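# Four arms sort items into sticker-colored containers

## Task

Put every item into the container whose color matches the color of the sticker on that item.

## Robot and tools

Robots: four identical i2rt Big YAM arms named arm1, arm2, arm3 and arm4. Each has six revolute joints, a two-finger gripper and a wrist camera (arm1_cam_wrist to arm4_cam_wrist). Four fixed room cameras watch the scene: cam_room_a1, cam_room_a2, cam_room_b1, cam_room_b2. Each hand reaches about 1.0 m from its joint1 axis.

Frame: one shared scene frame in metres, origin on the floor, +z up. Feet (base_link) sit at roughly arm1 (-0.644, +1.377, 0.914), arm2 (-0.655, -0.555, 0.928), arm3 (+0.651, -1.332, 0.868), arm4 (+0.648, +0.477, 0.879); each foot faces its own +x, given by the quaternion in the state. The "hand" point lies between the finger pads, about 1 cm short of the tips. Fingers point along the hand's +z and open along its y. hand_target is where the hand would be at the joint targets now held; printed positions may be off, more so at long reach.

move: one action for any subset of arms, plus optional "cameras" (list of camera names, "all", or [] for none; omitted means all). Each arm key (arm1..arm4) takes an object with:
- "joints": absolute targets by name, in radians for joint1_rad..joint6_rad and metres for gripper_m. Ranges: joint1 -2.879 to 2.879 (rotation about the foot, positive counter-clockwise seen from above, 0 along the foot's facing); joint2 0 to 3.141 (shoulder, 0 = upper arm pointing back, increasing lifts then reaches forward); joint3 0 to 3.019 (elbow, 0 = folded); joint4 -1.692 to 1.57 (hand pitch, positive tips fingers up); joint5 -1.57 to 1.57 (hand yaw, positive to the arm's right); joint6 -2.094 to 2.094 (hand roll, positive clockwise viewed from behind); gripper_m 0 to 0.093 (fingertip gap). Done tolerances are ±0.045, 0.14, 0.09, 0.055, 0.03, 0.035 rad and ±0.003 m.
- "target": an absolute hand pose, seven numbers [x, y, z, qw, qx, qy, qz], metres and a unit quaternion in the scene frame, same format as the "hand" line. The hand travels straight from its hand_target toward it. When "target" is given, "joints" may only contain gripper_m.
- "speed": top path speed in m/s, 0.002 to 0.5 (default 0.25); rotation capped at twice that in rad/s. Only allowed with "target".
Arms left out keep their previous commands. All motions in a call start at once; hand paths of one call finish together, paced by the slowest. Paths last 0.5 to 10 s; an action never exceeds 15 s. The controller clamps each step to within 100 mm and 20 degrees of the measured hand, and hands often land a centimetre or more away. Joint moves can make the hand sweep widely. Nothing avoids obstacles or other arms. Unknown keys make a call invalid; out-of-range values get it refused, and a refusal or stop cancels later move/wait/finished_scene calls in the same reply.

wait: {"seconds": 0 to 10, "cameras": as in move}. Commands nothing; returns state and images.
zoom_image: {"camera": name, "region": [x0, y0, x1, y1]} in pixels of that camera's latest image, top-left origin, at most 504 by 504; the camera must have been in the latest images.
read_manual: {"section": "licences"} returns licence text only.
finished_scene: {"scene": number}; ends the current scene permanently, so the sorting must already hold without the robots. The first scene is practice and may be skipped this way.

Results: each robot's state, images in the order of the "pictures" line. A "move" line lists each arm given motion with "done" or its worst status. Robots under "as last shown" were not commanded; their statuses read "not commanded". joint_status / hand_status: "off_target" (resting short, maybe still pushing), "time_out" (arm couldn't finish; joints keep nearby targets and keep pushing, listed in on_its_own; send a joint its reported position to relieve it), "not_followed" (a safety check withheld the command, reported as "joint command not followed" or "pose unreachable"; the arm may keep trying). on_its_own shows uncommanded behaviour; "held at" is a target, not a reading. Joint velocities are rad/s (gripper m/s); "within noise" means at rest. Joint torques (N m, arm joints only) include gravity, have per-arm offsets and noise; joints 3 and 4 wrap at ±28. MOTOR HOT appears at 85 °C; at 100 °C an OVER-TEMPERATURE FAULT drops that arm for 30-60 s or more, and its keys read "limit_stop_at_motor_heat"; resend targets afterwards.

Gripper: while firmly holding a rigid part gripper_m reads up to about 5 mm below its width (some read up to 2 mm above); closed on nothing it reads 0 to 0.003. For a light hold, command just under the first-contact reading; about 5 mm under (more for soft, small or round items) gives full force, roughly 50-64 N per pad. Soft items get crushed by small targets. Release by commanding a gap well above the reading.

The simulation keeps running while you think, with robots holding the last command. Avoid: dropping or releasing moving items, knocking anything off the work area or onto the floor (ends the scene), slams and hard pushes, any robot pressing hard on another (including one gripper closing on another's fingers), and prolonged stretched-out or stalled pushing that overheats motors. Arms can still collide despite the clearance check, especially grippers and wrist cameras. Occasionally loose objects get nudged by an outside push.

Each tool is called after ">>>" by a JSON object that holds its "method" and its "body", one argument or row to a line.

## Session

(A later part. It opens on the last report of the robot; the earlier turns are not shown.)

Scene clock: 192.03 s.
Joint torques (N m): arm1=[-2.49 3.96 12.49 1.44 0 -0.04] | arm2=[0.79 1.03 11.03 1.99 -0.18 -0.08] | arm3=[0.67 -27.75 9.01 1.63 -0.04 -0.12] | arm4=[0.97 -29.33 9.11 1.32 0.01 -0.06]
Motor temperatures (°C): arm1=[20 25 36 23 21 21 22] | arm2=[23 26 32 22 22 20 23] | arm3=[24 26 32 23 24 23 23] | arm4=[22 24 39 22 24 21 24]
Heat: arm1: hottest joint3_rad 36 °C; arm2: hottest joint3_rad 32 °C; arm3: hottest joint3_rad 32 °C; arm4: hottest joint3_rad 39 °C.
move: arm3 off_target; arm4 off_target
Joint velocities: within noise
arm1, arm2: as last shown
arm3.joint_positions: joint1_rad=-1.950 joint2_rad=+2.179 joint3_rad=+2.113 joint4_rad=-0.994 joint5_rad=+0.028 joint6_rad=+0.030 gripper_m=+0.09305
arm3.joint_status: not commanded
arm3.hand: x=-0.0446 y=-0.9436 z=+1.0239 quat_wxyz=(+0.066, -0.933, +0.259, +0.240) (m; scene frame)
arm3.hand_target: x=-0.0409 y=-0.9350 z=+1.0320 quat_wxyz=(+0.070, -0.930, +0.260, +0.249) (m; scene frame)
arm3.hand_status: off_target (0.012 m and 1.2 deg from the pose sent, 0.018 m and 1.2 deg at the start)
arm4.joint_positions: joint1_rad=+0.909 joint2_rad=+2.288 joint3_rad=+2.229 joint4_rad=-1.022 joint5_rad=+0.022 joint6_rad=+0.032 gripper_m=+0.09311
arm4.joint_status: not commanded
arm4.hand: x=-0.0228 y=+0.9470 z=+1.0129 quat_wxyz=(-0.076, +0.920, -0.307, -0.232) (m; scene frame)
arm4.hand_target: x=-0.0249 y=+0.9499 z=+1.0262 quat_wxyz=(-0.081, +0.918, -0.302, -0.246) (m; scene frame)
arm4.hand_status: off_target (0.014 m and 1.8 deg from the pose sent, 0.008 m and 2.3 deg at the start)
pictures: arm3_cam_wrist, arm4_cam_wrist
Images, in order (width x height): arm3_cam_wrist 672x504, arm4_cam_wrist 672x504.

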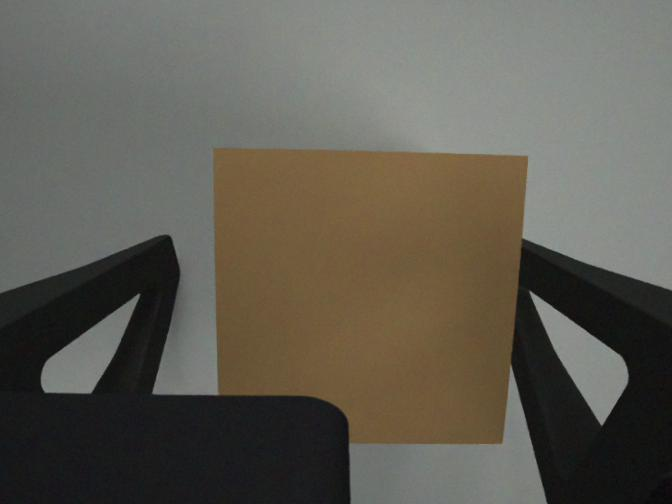

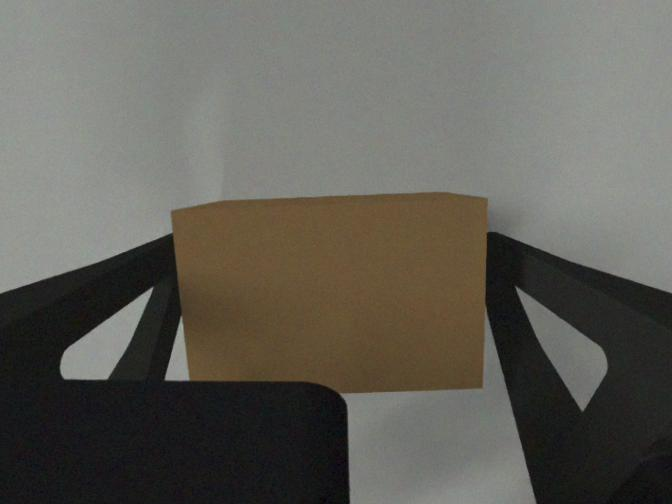

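>>> {"method": "move", "body": {
  "arm3": {"joints":{"gripper_m":0.044}},
  "arm4": {"target":[-0.025,0.950,1.018,-0.0808,0.9176,-0.3017,-0.2459],"speed":0.1},
  "cameras": []
}}

>>> {"method": "move", "body": {
  "arm4": {"joints":{"gripper_m":0.060}},
  "cameras": ["arm3_cam_wrist","arm4_cam_wrist"]
}}

Scene clock: 197.73 s.
Joint torques (N m): arm1=[-2.49 4.01 12.6 1.48 -0.05 -0.03] | arm2=[0.85 0.91 11.08 1.99 -0.18 -0.07] | arm3=[0.67 -27.75 9.01 1.61 0 -0.12] | arm4=[0.62 -28.86 8.5 1.46 0.01 -0.05]
Motor temperatures (°C): arm1=[20 25 37 23 21 21 22] | arm2=[23 26 32 22 22 20 23] | arm3=[24 26 31 23 24 23 23] | arm4=[22 25 39 22 24 21 24]
Heat: arm1: hottest joint3_rad 37 °C; arm2: hottest joint3_rad 32 °C; arm3: hottest joint3_rad 31 °C; arm4: hottest joint3_rad 39 °C.
move: arm3 off_target; arm4 done
Joint velocities: within noise
arm1, arm2: as last shown
arm3.joint_positions: joint1_rad=-1.950 joint2_rad=+2.179 joint3_rad=+2.113 joint4_rad=-0.994 joint5_rad=+0.028 joint6_rad=+0.029 gripper_m=+0.05315
arm3.joint_status: gripper_m off_target (ended at +0.05317, target +0.04400)
arm3.hand: x=-0.0447 y=-0.9437 z=+1.0239 quat_wxyz=(+0.066, -0.933, +0.258, +0.240) (m; scene frame)
arm3.hand_target: x=-0.0410 y=-0.9352 z=+1.0320 quat_wxyz=(+0.070, -0.930, +0.260, +0.249) (m; scene frame)
arm3.hand_status: not commanded
arm4.joint_positions: joint1_rad=+0.909 joint2_rad=+2.285 joint3_rad=+2.219 joint4_rad=-1.004 joint5_rad=+0.022 joint6_rad=+0.032 gripper_m=+0.09311
arm4.joint_status: not commanded
arm4.hand: x=-0.0239 y=+0.9478 z=+1.0121 quat_wxyz=(-0.078, +0.919, -0.307, -0.236) (m; scene frame)
arm4.hand_target: x=-0.0250 y=+0.9500 z=+1.0181 quat_wxyz=(-0.081, +0.918, -0.302, -0.246) (m; scene frame)
arm4.hand_status: done (0.006 m and 1.3 deg from the pose sent, 0.006 m and 1.8 deg at the start)
pictures: none
No camera images: "cameras" was empty.

Scene clock: 198.27 s.
Joint torques (N m): arm1=[-2.61 3.84 12.53 1.44 0 -0.06] | arm2=[0.91 0.97 11.06 1.98 -0.18 -0.08] | arm3=[0.67 -27.52 8.98 1.59 -0.01 -0.11] | arm4=[1.03 -28.92 8.66 1.18 0 -0.04]
Motor temperatures (°C): arm1=[20 25 37 23 21 21 22] | arm2=[23 26 32 22 22 20 23] | arm3=[24 26 31 23 24 23 23] | arm4=[22 25 39 22 24 21 24]
Heat: arm1: hottest joint3_rad 37 °C; arm2: hottest joint3_rad 32 °C; arm3: hottest joint3_rad 31 °C; arm4: hottest joint3_rad 39 °C.
move: arm4 off_target
Joint velocities: within noise
arm1, arm2, arm3: as last shown
arm4.joint_positions: joint1_rad=+0.909 joint2_rad=+2.285 joint3_rad=+2.219 joint4_rad=-1.001 joint5_rad=+0.022 joint6_rad=+0.032 gripper_m=+0.06947
arm4.joint_status: gripper_m off_target (ended at +0.06950, target +0.06000)
arm4.hand: x=-0.0242 y=+0.9484 z=+1.0121 quat_wxyz=(-0.078, +0.918, -0.307, -0.238) (m; scene frame)
arm4.hand_target: x=-0.0250 y=+0.9499 z=+1.0181 quat_wxyz=(-0.081, +0.918, -0.302, -0.246) (m; scene frame)
arm4.hand_status: not commanded
pictures: arm3_cam_wrist, arm4_cam_wrist
Images, in order (width x height): arm3_cam_wrist 672x504, arm4_cam_wrist 672x504.

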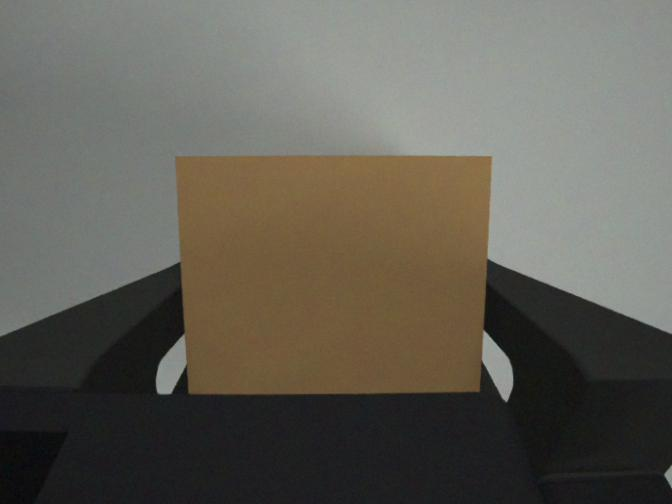

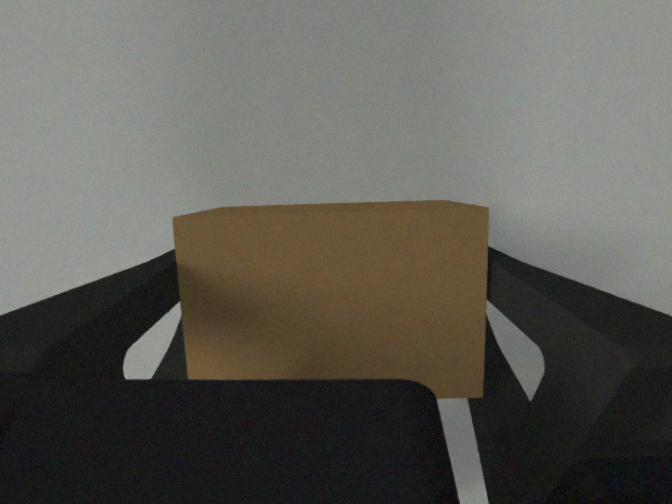

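>>> {"method": "move", "body": {
  "arm3": {"target":[-0.030,-0.945,1.145,-0.0696,0.9304,-0.2598,-0.2493],"speed":0.25},
  "arm4": {"target":[-0.015,0.945,1.140,-0.0808,0.9176,-0.3017,-0.2459],"speed":0.25},
  "cameras": []
}}

>>> {"method": "move", "body": {
  "arm3": {"target":[0.392,-1.173,1.19,0.144,-0.794,0.224,0.547],"speed":0.4},
  "arm4": {"target":[0.40,0.647,1.2,-0.1696,0.782,-0.242,-0.548],"speed":0.4},
  "cameras": ["arm3_cam_wrist","arm4_cam_wrist"]
}}

>>> {"method": "move", "body": {
  "arm3": {"joints":{"joint1_rad":0.94}},
  "arm4": {"joints":{"joint1_rad":-1.154}},
  "cameras": ["arm3_cam_wrist","arm4_cam_wrist","cam_room_a1","cam_room_a2"]
}}

Scene clock: 208.50 s.
Joint torques (N m): arm1=[-2.55 3.55 12.36 1.4 -0.03 -0.01] | arm2=[0.85 0.97 11.07 1.96 -0.18 -0.08] | arm3=[1.14 -25.64 13.85 0.69 0.12 -0.06] | arm4=[0.26 -27.11 12.52 0.36 -0.02 -0.06]
Motor temperatures (°C): arm1=[20 25 37 23 21 21 22] | arm2=[23 25 32 22 22 20 23] | arm3=[24 26 31 23 24 23 24] | arm4=[22 28 38 22 24 21 25]
Heat: arm1: hottest joint3_rad 37 °C; arm2: hottest joint3_rad 32 °C; arm3: hottest joint3_rad 31 °C; arm4: hottest joint3_rad 38 °C.
move: arm3 off_target; arm4 off_target
Joint velocities: within noise
arm1, arm2: as last shown
arm3.joint_positions: joint1_rad=-1.950 joint2_rad=+2.133 joint3_rad=+2.299 joint4_rad=-1.247 joint5_rad=+0.028 joint6_rad=+0.029 gripper_m=+0.05315
arm3.joint_status: not commanded
arm3.hand: x=-0.0256 y=-0.9528 z=+1.1228 quat_wxyz=(+0.063, -0.936, +0.259, +0.230) (m; scene frame)
arm3.hand_target: x=-0.0291 y=-0.9456 z=+1.1449 quat_wxyz=(+0.070, -0.930, +0.260, +0.250) (m; scene frame)
arm3.hand_status: off_target (0.024 m and 2.4 deg from the pose sent, 0.122 m and 1.2 deg at the start)
arm4.joint_positions: joint1_rad=+0.909 joint2_rad=+2.269 joint3_rad=+2.481 joint4_rad=-1.293 joint5_rad=+0.022 joint6_rad=+0.031 gripper_m=+0.06947
arm4.joint_status: not commanded
arm4.hand: x=-0.0116 y=+0.9404 z=+1.1215 quat_wxyz=(-0.076, +0.920, -0.307, -0.231) (m; scene frame)
arm4.hand_target: x=-0.0144 y=+0.9445 z=+1.1399 quat_wxyz=(-0.081, +0.917, -0.302, -0.247) (m; scene frame)
arm4.hand_status: off_target (0.019 m and 1.8 deg from the pose sent, 0.128 m and 1.1 deg at the start)
pictures: none
No camera images: "cameras" was empty.

Scene clock: 210.63 s.
Joint torques (N m): arm1=[-3.25 4.84 12.46 1.28 -0.01 -0.06] | arm2=[0.97 0.97 11.07 1.96 -0.18 -0.07] | arm3=[0.15 1.26 9.95 1.68 -0.09 -0.13] | arm4=[0.97 1.73 9.7 1.02 0.21 -0.06]
Motor temperatures (°C): arm1=[20 25 37 23 21 21 22] | arm2=[23 25 32 22 22 20 23] | arm3=[24 26 31 23 24 23 24] | arm4=[22 28 38 22 24 21 25]
Heat: arm1: hottest joint3_rad 37 °C; arm2: hottest joint3_rad 32 °C; arm3: hottest joint3_rad 31 °C; arm4: hottest joint3_rad 38 °C.
move: arm3 done; arm4 done
Joint velocities: within noise
arm1, arm2: as last shown
arm3.joint_positions: joint1_rad=-1.970 joint2_rad=+0.382 joint3_rad=+0.588 joint4_rad=-0.557 joint5_rad=+0.004 joint6_rad=+0.014 gripper_m=+0.05315
arm3.joint_status: not commanded
arm3.hand: x=+0.3903 y=-1.1766 z=+1.1934 quat_wxyz=(+0.140, -0.792, +0.221, +0.552) (m; scene frame)
arm3.hand_target: x=+0.3920 y=-1.1731 z=+1.1901 quat_wxyz=(+0.144, -0.794, +0.224, +0.547) (m; scene frame)
arm3.hand_status: done (0.005 m and 0.9 deg from the pose sent, 0.477 m and 41.2 deg at the start)
arm4.joint_positions: joint1_rad=+0.924 joint2_rad=+0.369 joint3_rad=+0.563 joint4_rad=-0.529 joint5_rad=+0.015 joint6_rad=+0.014 gripper_m=+0.06946
arm4.joint_status: not commanded
arm4.hand: x=+0.4017 y=+0.6481 z=+1.2027 quat_wxyz=(-0.169, +0.776, -0.248, -0.555) (m; scene frame)
arm4.hand_target: x=+0.4000 y=+0.6471 z=+1.2000 quat_wxyz=(-0.170, +0.782, -0.242, -0.548) (m; scene frame)
arm4.hand_status: done (0.003 m and 1.3 deg from the pose sent, 0.512 m and 41.9 deg at the start)
pictures: arm3_cam_wrist, arm4_cam_wrist
Images, in order (width x height): arm3_cam_wrist 672x504, arm4_cam_wrist 672x504.

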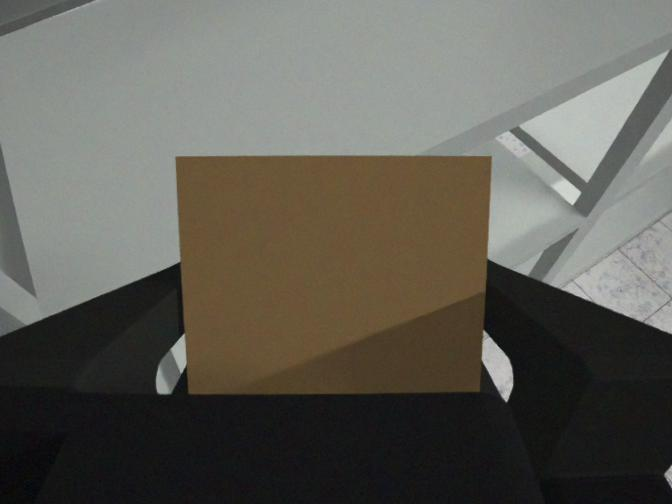

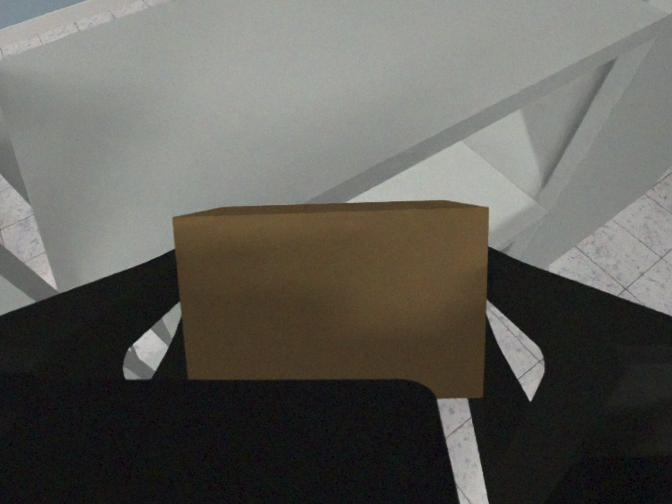

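Scene clock: 212.97 s.
Joint torques (N m): arm1=[-2.67 3.84 12.46 1.57 -0.07 -0.05] | arm2=[0.91 1.03 11.06 1.99 -0.18 -0.08] | arm3=[2.02 1.61 9.94 1.72 0.11 -0.11] | arm4=[0.62 1.96 9.89 1.03 0.02 -0.09]
Motor temperatures (°C): arm1=[20 25 37 23 21 21 22] | arm2=[23 25 32 22 22 20 23] | arm3=[24 26 31 23 24 23 24] | arm4=[22 27 38 22 24 21 25]
Heat: arm1: hottest joint3_rad 37 °C; arm2: hottest joint3_rad 32 °C; arm3: hottest joint3_rad 31 °C; arm4: hottest joint3_rad 38 °C.
move: arm3 done; arm4 done
Joint velocities: within noise
arm1.joint_positions: joint1_rad=-2.276 joint2_rad=+0.332 joint3_rad=+0.413 joint4_rad=-0.439 joint5_rad=-0.023 joint6_rad=+0.002 gripper_m=+0.09296
arm1.joint_status: not commanded
arm1.hand: x=-0.3988 y=+1.2030 z=+1.1726 quat_wxyz=(-0.538, -0.251, -0.787, +0.170) (m; scene frame)
arm1.hand_target: x=-0.4000 y=+1.2000 z=+1.1699 quat_wxyz=(-0.530, -0.253, -0.791, +0.172) (m; scene frame)
arm1.hand_status: not commanded
arm2.joint_positions: joint1_rad=+0.919 joint2_rad=+0.298 joint3_rad=+0.418 joint4_rad=-0.437 joint5_rad=-0.001 joint6_rad=-0.002 gripper_m=+0.09293
arm2.joint_status: not commanded
arm2.hand: x=-0.4039 y=-0.7054 z=+1.2037 quat_wxyz=(-0.566, -0.214, -0.781, +0.153) (m; scene frame)
arm2.hand_target: x=-0.4041 y=-0.7040 z=+1.1901 quat_wxyz=(-0.552, -0.209, -0.793, +0.152) (m; scene frame)
arm2.hand_status: not commanded
arm3.joint_positions: joint1_rad=+0.930 joint2_rad=+0.382 joint3_rad=+0.588 joint4_rad=-0.557 joint5_rad=-0.001 joint6_rad=+0.012 gripper_m=+0.05318
arm3.joint_status: all done
arm3.hand: x=+0.8679 y=-1.5348 z=+1.1988 quat_wxyz=(-0.536, -0.306, -0.757, +0.214) (m; scene frame)
arm3.hand_target: x=+0.8700 y=-1.5332 z=+1.1956 quat_wxyz=(-0.532, -0.301, -0.762, +0.213) (m; scene frame)
arm3.hand_status: not commanded
arm4.joint_positions: joint1_rad=-1.152 joint2_rad=+0.369 joint3_rad=+0.563 joint4_rad=-0.529 joint5_rad=+0.020 joint6_rad=+0.013 gripper_m=+0.06953
arm4.joint_status: all done
arm4.hand: x=+0.9182 y=+0.6122 z=+1.2003 quat_wxyz=(-0.562, +0.182, -0.796, -0.131) (m; scene frame)
arm4.hand_target: x=+0.9189 y=+0.6124 z=+1.1976 quat_wxyz=(-0.557, +0.187, -0.799, -0.126) (m; scene frame)
arm4.hand_status: not commanded
pictures: arm3_cam_wrist, arm4_cam_wrist, cam_room_a1, cam_room_a2
Images, in order (width x height): arm3_cam_wrist 672x504, arm4_cam_wrist 672x504, cam_room_a1 672x504, cam_room_a2 672x504.

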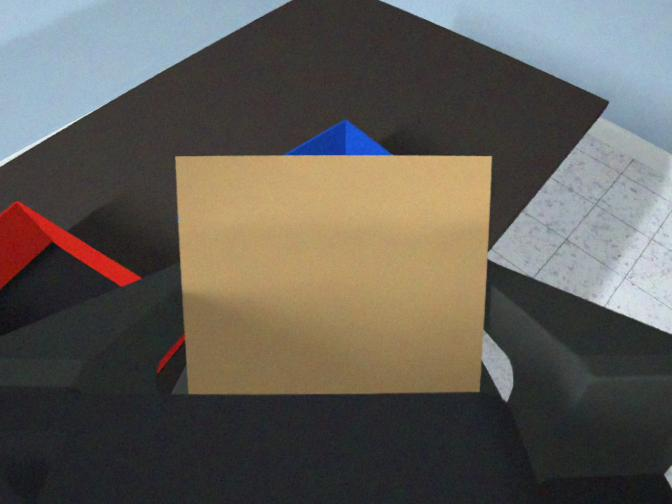

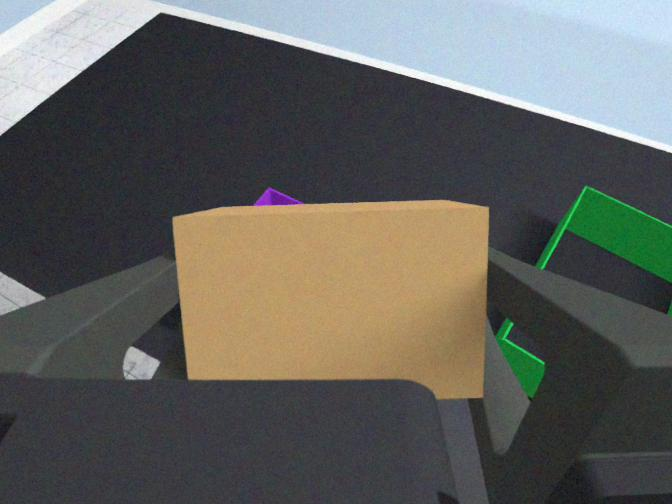

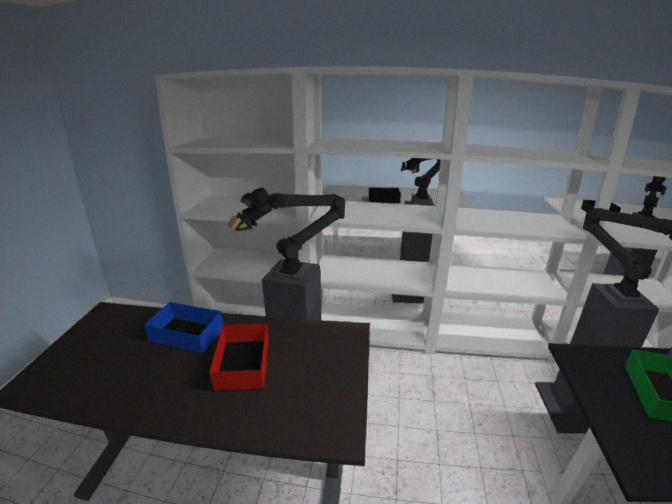

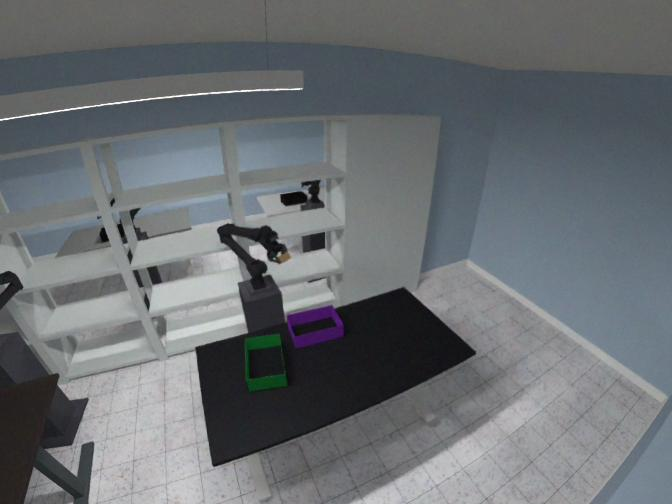

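>>> {"method": "move", "body": {
  "arm3": {"target":[1.16,-1.80,0.95,0.2412,0.35,0.9002,-0.0938],"speed":0.4},
  "arm4": {"target":[1.12,0.725,0.94,-0.2513,0.2312,-0.9379,-0.062],"speed":0.4},
  "cameras": ["arm3_cam_wrist","arm4_cam_wrist","cam_room_a1","cam_room_a2"]
}}

Scene clock: 229.83 s.
Joint torques (N m): arm1=[-2.73 4.19 12.44 1.52 -0.03 -0.02] | arm2=[0.85 1.03 11.06 1.99 -0.18 -0.08] | arm3=[2.14 -22.65 12.86 0.57 -0.07 -0.12] | arm4=[0.97 -14.97 10.15 0.4 -0.03 -0.07]
Motor temperatures (°C): arm1=[20 24 37 23 21 21 22] | arm2=[23 25 32 22 22 20 23] | arm3=[24 26 31 23 24 23 24] | arm4=[22 26 39 22 24 21 26]
Heat: arm1: hottest joint3_rad 37 °C; arm2: hottest joint3_rad 32 °C; arm3: hottest joint3_rad 31 °C; arm4: hottest joint3_rad 39 °C.
move: arm3 off_target; arm4 off_target
Joint velocities: within noise
arm1, arm2: as last shown
arm3.joint_positions: joint1_rad=+0.931 joint2_rad=+1.967 joint3_rad=+1.449 joint4_rad=-0.599 joint5_rad=-0.008 joint6_rad=+0.008 gripper_m=+0.05318
arm3.joint_status: not commanded
arm3.hand: x=+1.1370 y=-1.7922 z=+0.9179 quat_wxyz=(-0.214, -0.363, -0.903, +0.085) (m; scene frame)
arm3.hand_target: x=+1.1586 y=-1.7988 z=+0.9506 quat_wxyz=(-0.242, -0.350, -0.900, +0.094) (m; scene frame)
arm3.hand_status: off_target (0.040 m and 3.7 deg from the pose sent, 0.466 m and 40.5 deg at the start)
arm4.joint_positions: joint1_rad=-1.151 joint2_rad=+1.610 joint3_rad=+0.916 joint4_rad=-0.383 joint5_rad=+0.003 joint6_rad=+0.013 gripper_m=+0.06953
arm4.joint_status: not commanded
arm4.hand: x=+1.1060 y=+0.7123 z=+0.9216 quat_wxyz=(-0.235, +0.222, -0.945, -0.056) (m; scene frame)
arm4.hand_target: x=+1.1192 y=+0.7246 z=+0.9403 quat_wxyz=(-0.252, +0.231, -0.938, -0.062) (m; scene frame)
arm4.hand_status: off_target (0.026 m and 2.4 deg from the pose sent, 0.348 m and 40.5 deg at the start)
pictures: arm3_cam_wrist, arm4_cam_wrist, cam_room_a1, cam_room_a2
Images, in order (width x height): arm3_cam_wrist 672x504, arm4_cam_wrist 672x504, cam_room_a1 672x504, cam_room_a2 672x504.

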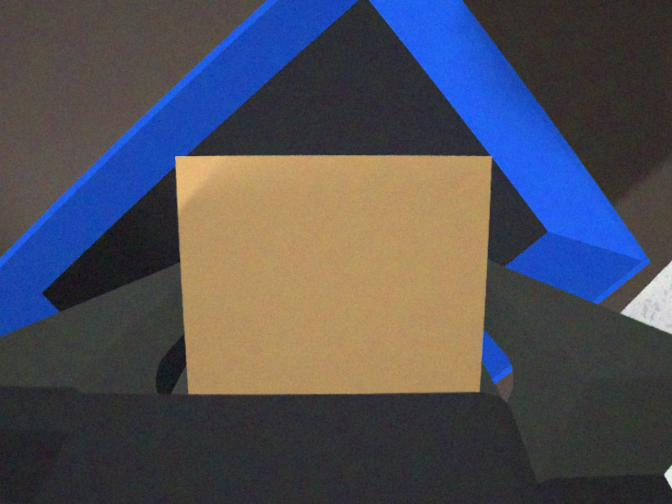

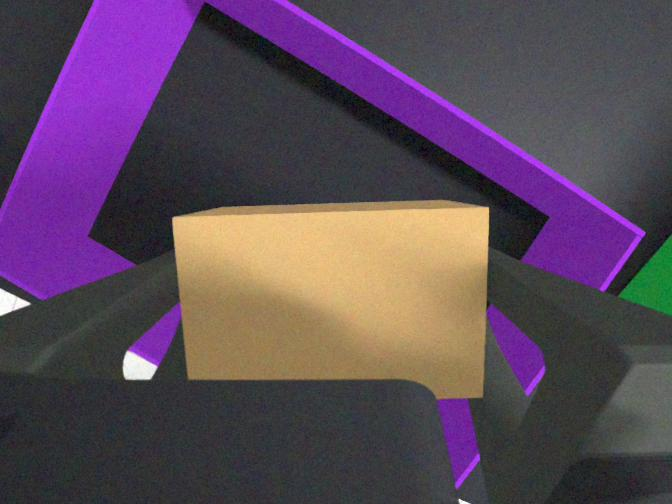

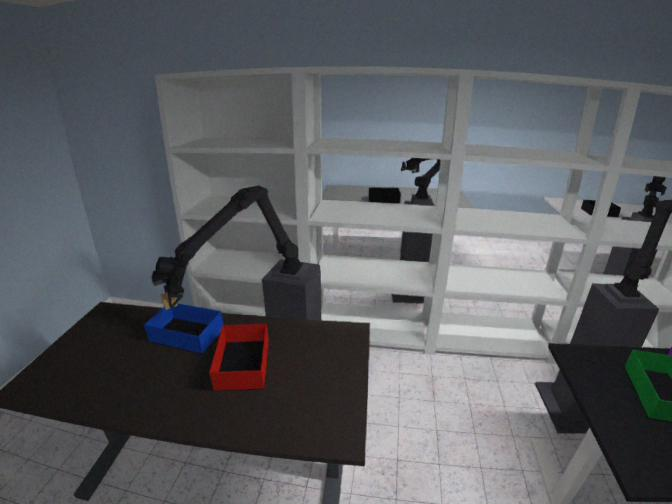

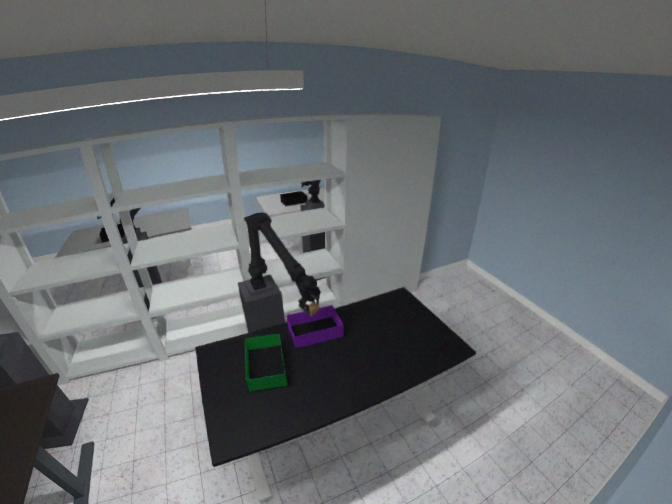

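>>> {"method": "move", "body": {
  "arm3": {"target":[1.15,-1.757,0.81,0.2412,0.35,0.9002,-0.0938],"speed":0.3},
  "arm4": {"target":[1.105,0.729,0.79,-0.2513,0.2312,-0.9379,-0.062],"speed":0.3},
  "cameras": ["arm3_cam_wrist","arm4_cam_wrist"]
}}

Scene clock: 242.70 s.
Joint torques (N m): arm1=[-2.78 4.01 12.52 1.48 -0.06 -0.04] | arm2=[0.91 1.03 11.07 1.95 -0.18 -0.08] | arm3=[1.73 -22.71 7.42 1.66 0.15 0.02] | arm4=[1.38 -17.73 5.15 1.35 0.24 0.12]
Motor temperatures (°C): arm1=[20 24 37 23 21 21 22] | arm2=[23 25 32 22 22 20 23] | arm3=[24 27 32 23 24 23 24] | arm4=[22 25 39 22 24 21 26]
Heat: arm1: hottest joint3_rad 37 °C; arm2: hottest joint3_rad 32 °C; arm3: hottest joint3_rad 32 °C; arm4: hottest joint3_rad 39 °C.
move: arm3 off_target; arm4 off_target
Joint velocities: within noise
arm1, arm2: as last shown
arm3.joint_positions: joint1_rad=+0.982 joint2_rad=+2.106 joint3_rad=+1.280 joint4_rad=-0.270 joint5_rad=+0.009 joint6_rad=+0.032 gripper_m=+0.05318
arm3.joint_status: not commanded
arm3.hand: x=+1.1389 y=-1.7541 z=+0.7959 quat_wxyz=(-0.223, -0.352, -0.905, +0.088) (m; scene frame)
arm3.hand_target: x=+1.1499 y=-1.7568 z=+0.8103 quat_wxyz=(-0.241, -0.350, -0.900, +0.094) (m; scene frame)
arm3.hand_status: off_target (0.018 m and 2.2 deg from the pose sent, 0.114 m and 3.7 deg at the start)
arm4.joint_positions: joint1_rad=-1.125 joint2_rad=+1.935 joint3_rad=+0.838 joint4_rad=+0.016 joint5_rad=+0.008 joint6_rad=+0.013 gripper_m=+0.06953
arm4.joint_status: not commanded
arm4.hand: x=+1.0954 y=+0.7209 z=+0.7795 quat_wxyz=(-0.233, +0.234, -0.942, -0.057) (m; scene frame)
arm4.hand_target: x=+1.1048 y=+0.7288 z=+0.7901 quat_wxyz=(-0.251, +0.231, -0.938, -0.062) (m; scene frame)
arm4.hand_status: off_target (0.016 m and 2.3 deg from the pose sent, 0.133 m and 2.4 deg at the start)
pictures: arm3_cam_wrist, arm4_cam_wrist
Images, in order (width x height): arm3_cam_wrist 672x504, arm4_cam_wrist 672x504.

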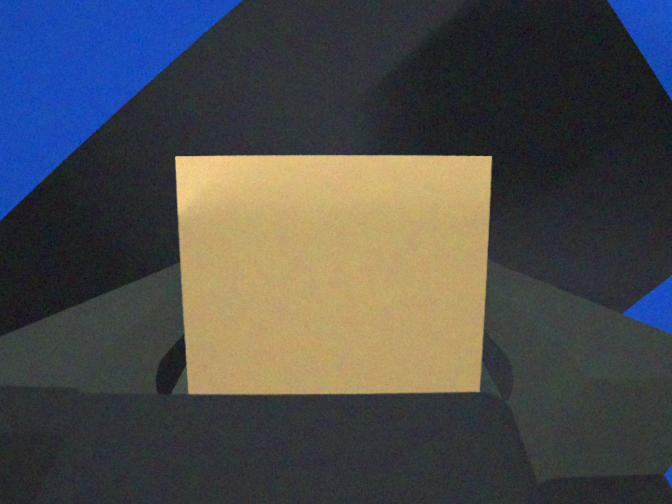

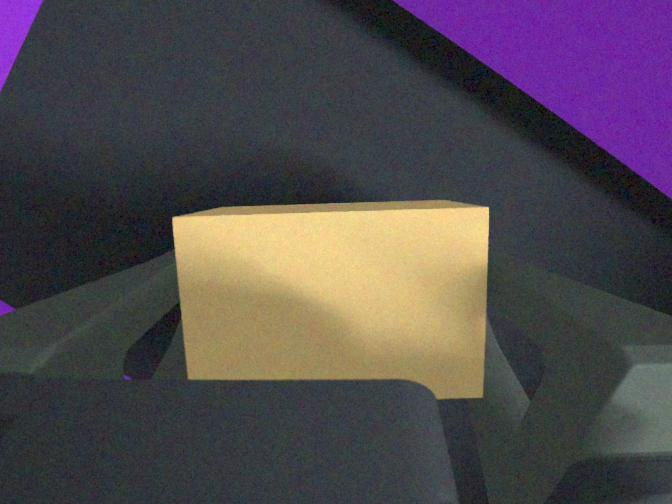

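>>> {"method": "move", "body": {
  "arm3": {"target":[1.148,-1.757,0.768,0.2412,0.35,0.9002,-0.0938],"speed":0.2},
  "arm4": {"target":[1.104,0.728,0.753,-0.2513,0.2312,-0.9379,-0.062],"speed":0.2},
  "cameras": []
}}

>>> {"method": "move", "body": {
  "arm3": {"target":[1.146,-1.757,0.751,0.2412,0.35,0.9002,-0.0938],"speed":0.1},
  "arm4": {"target":[1.104,0.728,0.738,-0.2513,0.2312,-0.9379,-0.062],"speed":0.1},
  "cameras": []
}}

>>> {"method": "move", "body": {
  "arm3": {"target":[1.146,-1.757,0.742,0.2412,0.35,0.9002,-0.0938],"speed":0.1},
  "arm4": {"target":[1.104,0.728,0.730,-0.2513,0.2312,-0.9379,-0.062],"speed":0.1},
  "cameras": ["arm3_cam_wrist","arm4_cam_wrist"]
}}

Scene clock: 249.93 s.
Joint torques (N m): arm1=[-2.73 4.48 12.44 1.48 -0.06 -0.07] | arm2=[0.91 0.91 11.1 1.99 -0.18 -0.07] | arm3=[1.61 -21.36 6.61 1.66 0.12 0] | arm4=[1.2 -15.68 4.9 1.44 0.2 0.13]
Motor temperatures (°C): arm1=[20 24 37 23 21 21 22] | arm2=[23 25 32 22 22 20 23] | arm3=[24 27 32 23 24 23 24] | arm4=[22 26 37 22 24 21 26]
Heat: arm1: hottest joint3_rad 37 °C; arm2: hottest joint3_rad 32 °C; arm3: hottest joint3_rad 32 °C; arm4: hottest joint3_rad 37 °C.
move: arm3 done; arm4 done
Joint velocities: arm1=[within noise] | arm2=[0.005 0.005 -0.002 0.007 -0.154 -0.022 0] | arm3=[within noise] | arm4=[within noise]
arm1, arm2: as last shown
arm3.joint_positions: joint1_rad=+0.982 joint2_rad=+2.166 joint3_rad=+1.280 joint4_rad=-0.185 joint5_rad=+0.009 joint6_rad=+0.033 gripper_m=+0.05318
arm3.joint_status: not commanded
arm3.hand: x=+1.1428 y=-1.7578 z=+0.7681 quat_wxyz=(-0.235, -0.351, -0.902, +0.092) (m; scene frame)
arm3.hand_target: x=+1.1480 y=-1.7569 z=+0.7680 quat_wxyz=(-0.241, -0.350, -0.900, +0.094) (m; scene frame)
arm3.hand_status: done (0.005 m and 0.8 deg from the pose sent, 0.029 m and 2.2 deg at the start)
arm4.joint_positions: joint1_rad=-1.125 joint2_rad=+2.012 joint3_rad=+0.838 joint4_rad=+0.112 joint5_rad=+0.008 joint6_rad=+0.013 gripper_m=+0.06953
arm4.joint_status: not commanded
arm4.hand: x=+1.0973 y=+0.7220 z=+0.7531 quat_wxyz=(-0.242, +0.234, -0.940, -0.059) (m; scene frame)
arm4.hand_target: x=+1.1039 y=+0.7278 z=+0.7532 quat_wxyz=(-0.251, +0.231, -0.938, -0.062) (m; scene frame)
arm4.hand_status: done (0.009 m and 1.2 deg from the pose sent, 0.029 m and 2.3 deg at the start)
pictures: none
No camera images: "cameras" was empty.

Scene clock: 250.93 s.
Joint torques (N m): arm1=[-2.43 4.13 12.33 1.47 -0.09 -0.08] | arm2=[0.97 0.97 11.08 1.95 -0.18 -0.08] | arm3=[1.26 -20.54 6.2 1.72 0.09 0] | arm4=[1.08 -15.27 4.81 1.47 0.24 0.12]
Motor temperatures (°C): arm1=[20 24 37 23 21 21 21] | arm2=[23 25 32 22 22 20 23] | arm3=[24 27 32 23 24 23 24] | arm4=[22 26 37 22 24 21 26]
Heat: arm1: hottest joint3_rad 37 °C; arm2: hottest joint3_rad 32 °C; arm3: hottest joint3_rad 32 °C; arm4: hottest joint3_rad 37 °C.
move: arm3 done; arm4 off_target
Joint velocities: within noise
arm1, arm2: as last shown
arm3.joint_positions: joint1_rad=+0.982 joint2_rad=+2.191 joint3_rad=+1.280 joint4_rad=-0.151 joint5_rad=+0.009 joint6_rad=+0.033 gripper_m=+0.05318
arm3.joint_status: not commanded
arm3.hand: x=+1.1438 y=-1.7588 z=+0.7567 quat_wxyz=(-0.239, -0.350, -0.901, +0.094) (m; scene frame)
arm3.hand_target: x=+1.1460 y=-1.7569 z=+0.7511 quat_wxyz=(-0.241, -0.350, -0.900, +0.094) (m; scene frame)
arm3.hand_status: done (0.006 m and 0.3 deg from the pose sent, 0.017 m and 0.8 deg at the start)
arm4.joint_positions: joint1_rad=-1.125 joint2_rad=+2.047 joint3_rad=+0.838 joint4_rad=+0.148 joint5_rad=+0.008 joint6_rad=+0.013 gripper_m=+0.06953
arm4.joint_status: not commanded
arm4.hand: x=+1.0961 y=+0.7213 z=+0.7404 quat_wxyz=(-0.243, +0.234, -0.940, -0.060) (m; scene frame)
arm4.hand_target: x=+1.1038 y=+0.7278 z=+0.7383 quat_wxyz=(-0.251, +0.231, -0.938, -0.062) (m; scene frame)
arm4.hand_status: off_target (0.011 m and 1.1 deg from the pose sent, 0.018 m and 1.2 deg at the start)
pictures: none
No camera images: "cameras" was empty.

Scene clock: 251.90 s.
Joint torques (N m): arm1=[-2.9 4.01 12.52 1.46 -0.06 -0.07] | arm2=[0.85 1.14 11.06 1.99 -0.18 -0.08] | arm3=[1.44 -20.37 6.23 1.72 0.09 -0.01] | arm4=[0.73 -14.56 5.14 1.35 0.22 0.13]
Motor temperatures (°C): arm1=[20 24 37 23 21 21 21] | arm2=[23 25 32 22 22 20 23] | arm3=[24 27 32 23 24 23 24] | arm4=[22 26 37 22 24 21 26]
Heat: arm1: hottest joint3_rad 37 °C; arm2: hottest joint3_rad 32 °C; arm3: hottest joint3_rad 32 °C; arm4: hottest joint3_rad 37 °C.
move: arm3 done; arm4 off_target
Joint velocities: within noise
arm1, arm2: as last shown
arm3.joint_positions: joint1_rad=+0.982 joint2_rad=+2.207 joint3_rad=+1.280 joint4_rad=-0.134 joint5_rad=+0.009 joint6_rad=+0.033 gripper_m=+0.05318
arm3.joint_status: not commanded
arm3.hand: x=+1.1435 y=-1.7587 z=+0.7487 quat_wxyz=(-0.239, -0.350, -0.901, +0.094) (m; scene frame)
arm3.hand_target: x=+1.1459 y=-1.7569 z=+0.7420 quat_wxyz=(-0.241, -0.350, -0.900, +0.094) (m; scene frame)
arm3.hand_status: done (0.007 m and 0.2 deg from the pose sent, 0.015 m and 0.3 deg at the start)
arm4.joint_positions: joint1_rad=-1.125 joint2_rad=+2.057 joint3_rad=+0.838 joint4_rad=+0.167 joint5_rad=+0.008 joint6_rad=+0.013 gripper_m=+0.06953
arm4.joint_status: not commanded
arm4.hand: x=+1.0971 y=+0.7221 z=+0.7375 quat_wxyz=(-0.246, +0.234, -0.939, -0.061) (m; scene frame)
arm4.hand_target: x=+1.1035 y=+0.7278 z=+0.7302 quat_wxyz=(-0.251, +0.231, -0.938, -0.062) (m; scene frame)
arm4.hand_status: off_target (0.012 m and 0.7 deg from the pose sent, 0.015 m and 1.1 deg at the start)
pictures: arm3_cam_wrist, arm4_cam_wrist
Images, in order (width x height): arm3_cam_wrist 672x504, arm4_cam_wrist 672x504.

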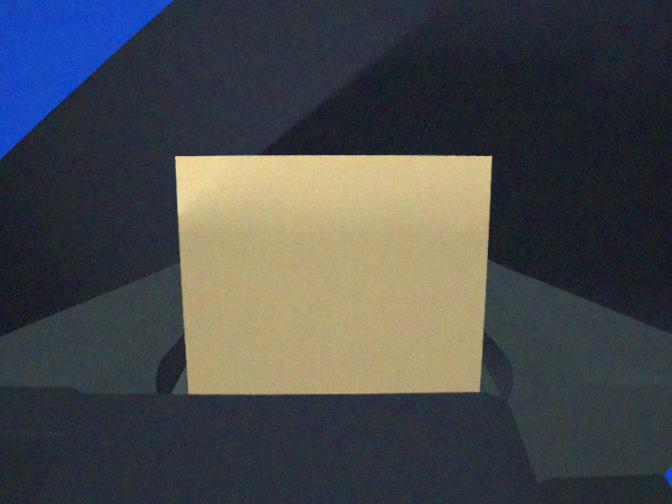

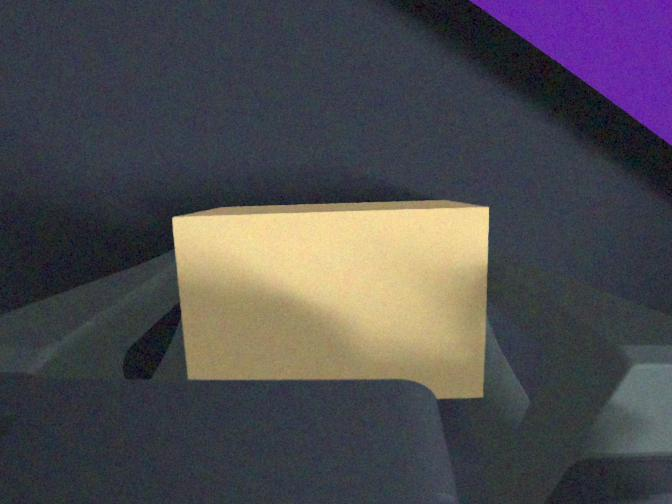

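>>> {"method": "move", "body": {
  "arm3": {"target":[1.146,-1.757,0.734,0.2412,0.35,0.9002,-0.0938],"speed":0.1},
  "arm4": {"joints":{"gripper_m":0.091}},
  "cameras": []
}}

>>> {"method": "move", "body": {
  "arm3": {"joints":{"gripper_m":0.086}},
  "cameras": ["arm3_cam_wrist","arm4_cam_wrist"]
}}

>>> {"method": "move", "body": {
  "arm3": {"target":[1.13,-1.745,0.93,0.2412,0.35,0.9002,-0.0938],"speed":0.3},
  "arm4": {"target":[1.095,0.725,0.92,-0.2513,0.2312,-0.9379,-0.062],"speed":0.3},
  "cameras": ["arm3_cam_wrist","arm4_cam_wrist"]
}}

Scene clock: 258.43 s.
Joint torques (N m): arm1=[-2.2 4.13 12.53 1.42 -0.06 -0.05] | arm2=[0.73 1.08 11.06 1.96 -0.18 -0.08] | arm3=[1.38 -19.25 6.42 1.72 0.1 0] | arm4=[1.14 -14.56 5.09 1.33 0.21 0.13]
Motor temperatures (°C): arm1=[20 24 37 23 21 21 21] | arm2=[23 25 32 22 22 20 23] | arm3=[24 27 31 23 24 23 24] | arm4=[22 25 36 22 24 21 26]
Heat: arm1: hottest joint3_rad 37 °C; arm2: hottest joint3_rad 32 °C; arm3: hottest joint3_rad 31 °C; arm4: hottest joint3_rad 36 °C.
move: arm3 off_target; arm4 done
Joint velocities: within noise
arm1, arm2: as last shown
arm3.joint_positions: joint1_rad=+0.982 joint2_rad=+2.210 joint3_rad=+1.280 joint4_rad=-0.119 joint5_rad=+0.009 joint6_rad=+0.033 gripper_m=+0.05318
arm3.joint_status: not commanded
arm3.hand: x=+1.1453 y=-1.7603 z=+0.7486 quat_wxyz=(-0.245, -0.350, -0.899, +0.096) (m; scene frame)
arm3.hand_target: x=+1.1457 y=-1.7567 z=+0.7343 quat_wxyz=(-0.241, -0.350, -0.900, +0.094) (m; scene frame)
arm3.hand_status: off_target (0.015 m and 0.5 deg from the pose sent, 0.015 m and 0.2 deg at the start)
arm4.joint_positions: joint1_rad=-1.125 joint2_rad=+2.059 joint3_rad=+0.838 joint4_rad=+0.170 joint5_rad=+0.008 joint6_rad=+0.013 gripper_m=+0.09090
arm4.joint_status: all done
arm4.hand: x=+1.0973 y=+0.7222 z=+0.7371 quat_wxyz=(-0.247, +0.234, -0.938, -0.061) (m; scene frame)
arm4.hand_target: x=+1.1035 y=+0.7278 z=+0.7301 quat_wxyz=(-0.251, +0.231, -0.938, -0.062) (m; scene frame)
arm4.hand_status: not commanded
pictures: none
No camera images: "cameras" was empty.

Scene clock: 258.97 s.
Joint torques (N m): arm1=[-2.67 4.25 12.45 1.44 -0.05 -0.01] | arm2=[0.85 1.08 11.08 1.98 -0.18 -0.08] | arm3=[1.44 -19.31 6.38 1.57 0.07 -0.01] | arm4=[0.97 -14.56 5.11 1.33 0.21 0.1]
Motor temperatures (°C): arm1=[20 24 37 23 21 21 21] | arm2=[23 25 32 22 22 20 23] | arm3=[24 27 31 23 24 23 24] | arm4=[22 25 36 22 24 21 26]
Heat: arm1: hottest joint3_rad 37 °C; arm2: hottest joint3_rad 32 °C; arm3: hottest joint3_rad 31 °C; arm4: hottest joint3_rad 36 °C.
move: arm3 done
Joint velocities: within noise
arm1, arm2, arm4: as last shown
arm3.joint_positions: joint1_rad=+0.982 joint2_rad=+2.212 joint3_rad=+1.280 joint4_rad=-0.115 joint5_rad=+0.009 joint6_rad=+0.033 gripper_m=+0.08596
arm3.joint_status: all done
arm3.hand: x=+1.1456 y=-1.7606 z=+0.7477 quat_wxyz=(-0.246, -0.350, -0.899, +0.096) (m; scene frame)
arm3.hand_target: x=+1.1458 y=-1.7567 z=+0.7344 quat_wxyz=(-0.241, -0.350, -0.900, +0.094) (m; scene frame)
arm3.hand_status: not commanded
pictures: arm3_cam_wrist, arm4_cam_wrist
Images, in order (width x height): arm3_cam_wrist 672x504, arm4_cam_wrist 672x504.

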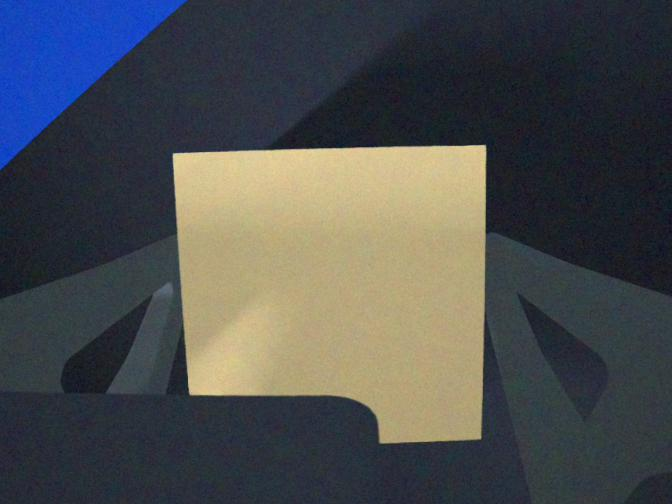

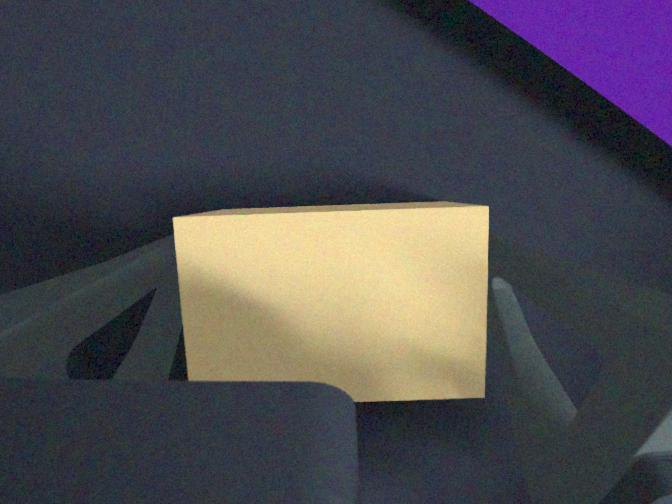

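Scene clock: 260.33 s.
Joint torques (N m): arm1=[-2.9 4.19 12.45 1.48 -0.05 -0.07] | arm2=[0.85 1.03 11.1 1.96 -0.17 -0.08] | arm3=[0.97 -17.67 10.76 0.7 -0.03 -0.07] | arm4=[0.91 -13.51 9.31 0.34 0.2 0.18]
Motor temperatures (°C): arm1=[20 24 37 23 21 21 21] | arm2=[23 25 32 22 22 20 23] | arm3=[24 27 31 23 24 23 24] | arm4=[22 25 35 22 24 21 26]
Heat: arm1: hottest joint3_rad 37 °C; arm2: hottest joint3_rad 32 °C; arm3: hottest joint3_rad 31 °C; arm4: hottest joint3_rad 35 °C.
move: arm3 off_target; arm4 off_target
Joint velocities: within noise
arm1.joint_positions: joint1_rad=-2.276 joint2_rad=+0.332 joint3_rad=+0.413 joint4_rad=-0.439 joint5_rad=-0.023 joint6_rad=+0.002 gripper_m=+0.09296
arm1.joint_status: not commanded
arm1.hand: x=-0.3988 y=+1.2030 z=+1.1726 quat_wxyz=(-0.538, -0.251, -0.787, +0.170) (m; scene frame)
arm1.hand_target: x=-0.4000 y=+1.2000 z=+1.1699 quat_wxyz=(-0.530, -0.253, -0.791, +0.172) (m; scene frame)
arm1.hand_status: not commanded
arm2.joint_positions: joint1_rad=+0.919 joint2_rad=+0.298 joint3_rad=+0.418 joint4_rad=-0.437 joint5_rad=-0.001 joint6_rad=-0.002 gripper_m=+0.09293
arm2.joint_status: not commanded
arm2.hand: x=-0.4039 y=-0.7054 z=+1.2037 quat_wxyz=(-0.566, -0.214, -0.781, +0.153) (m; scene frame)
arm2.hand_target: x=-0.4041 y=-0.7040 z=+1.1901 quat_wxyz=(-0.552, -0.209, -0.793, +0.152) (m; scene frame)
arm2.hand_status: not commanded
arm3.joint_positions: joint1_rad=+0.982 joint2_rad=+1.834 joint3_rad=+1.247 joint4_rad=-0.480 joint5_rad=+0.009 joint6_rad=+0.033 gripper_m=+0.08597
arm3.joint_status: not commanded
arm3.hand: x=+1.1220 y=-1.7380 z=+0.9253 quat_wxyz=(-0.237, -0.351, -0.901, +0.093) (m; scene frame)
arm3.hand_target: x=+1.1298 y=-1.7447 z=+0.9302 quat_wxyz=(-0.241, -0.350, -0.900, +0.094) (m; scene frame)
arm3.hand_status: off_target (0.012 m and 0.6 deg from the pose sent, 0.184 m and 0.6 deg at the start)
arm4.joint_positions: joint1_rad=-1.124 joint2_rad=+1.589 joint3_rad=+0.841 joint4_rad=-0.311 joint5_rad=+0.009 joint6_rad=+0.013 gripper_m=+0.09091
arm4.joint_status: not commanded
arm4.hand: x=+1.0843 y=+0.7151 z=+0.9099 quat_wxyz=(-0.243, +0.234, -0.940, -0.059) (m; scene frame)
arm4.hand_target: x=+1.0945 y=+0.7248 z=+0.9202 quat_wxyz=(-0.252, +0.231, -0.938, -0.062) (m; scene frame)
arm4.hand_status: off_target (0.018 m and 1.1 deg from the pose sent, 0.183 m and 0.5 deg at the start)
pictures: arm3_cam_wrist, arm4_cam_wrist
Images, in order (width x height): arm3_cam_wrist 672x504, arm4_cam_wrist 672x504.

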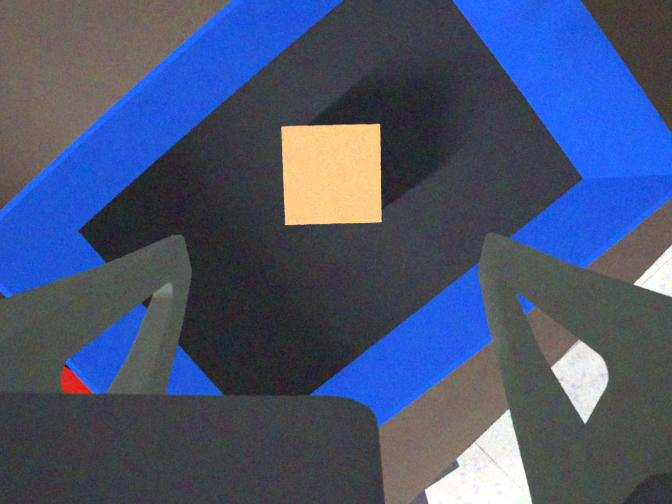

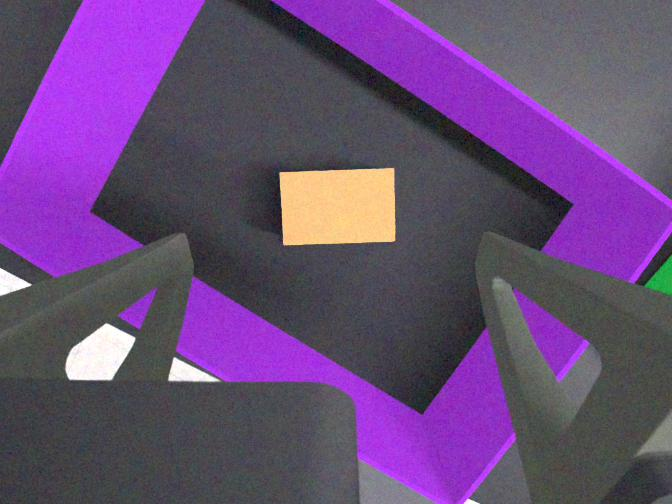

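>>> {"method": "finished_scene", "body": {
  "scene": 3
}}

The scene is finished: the task was done.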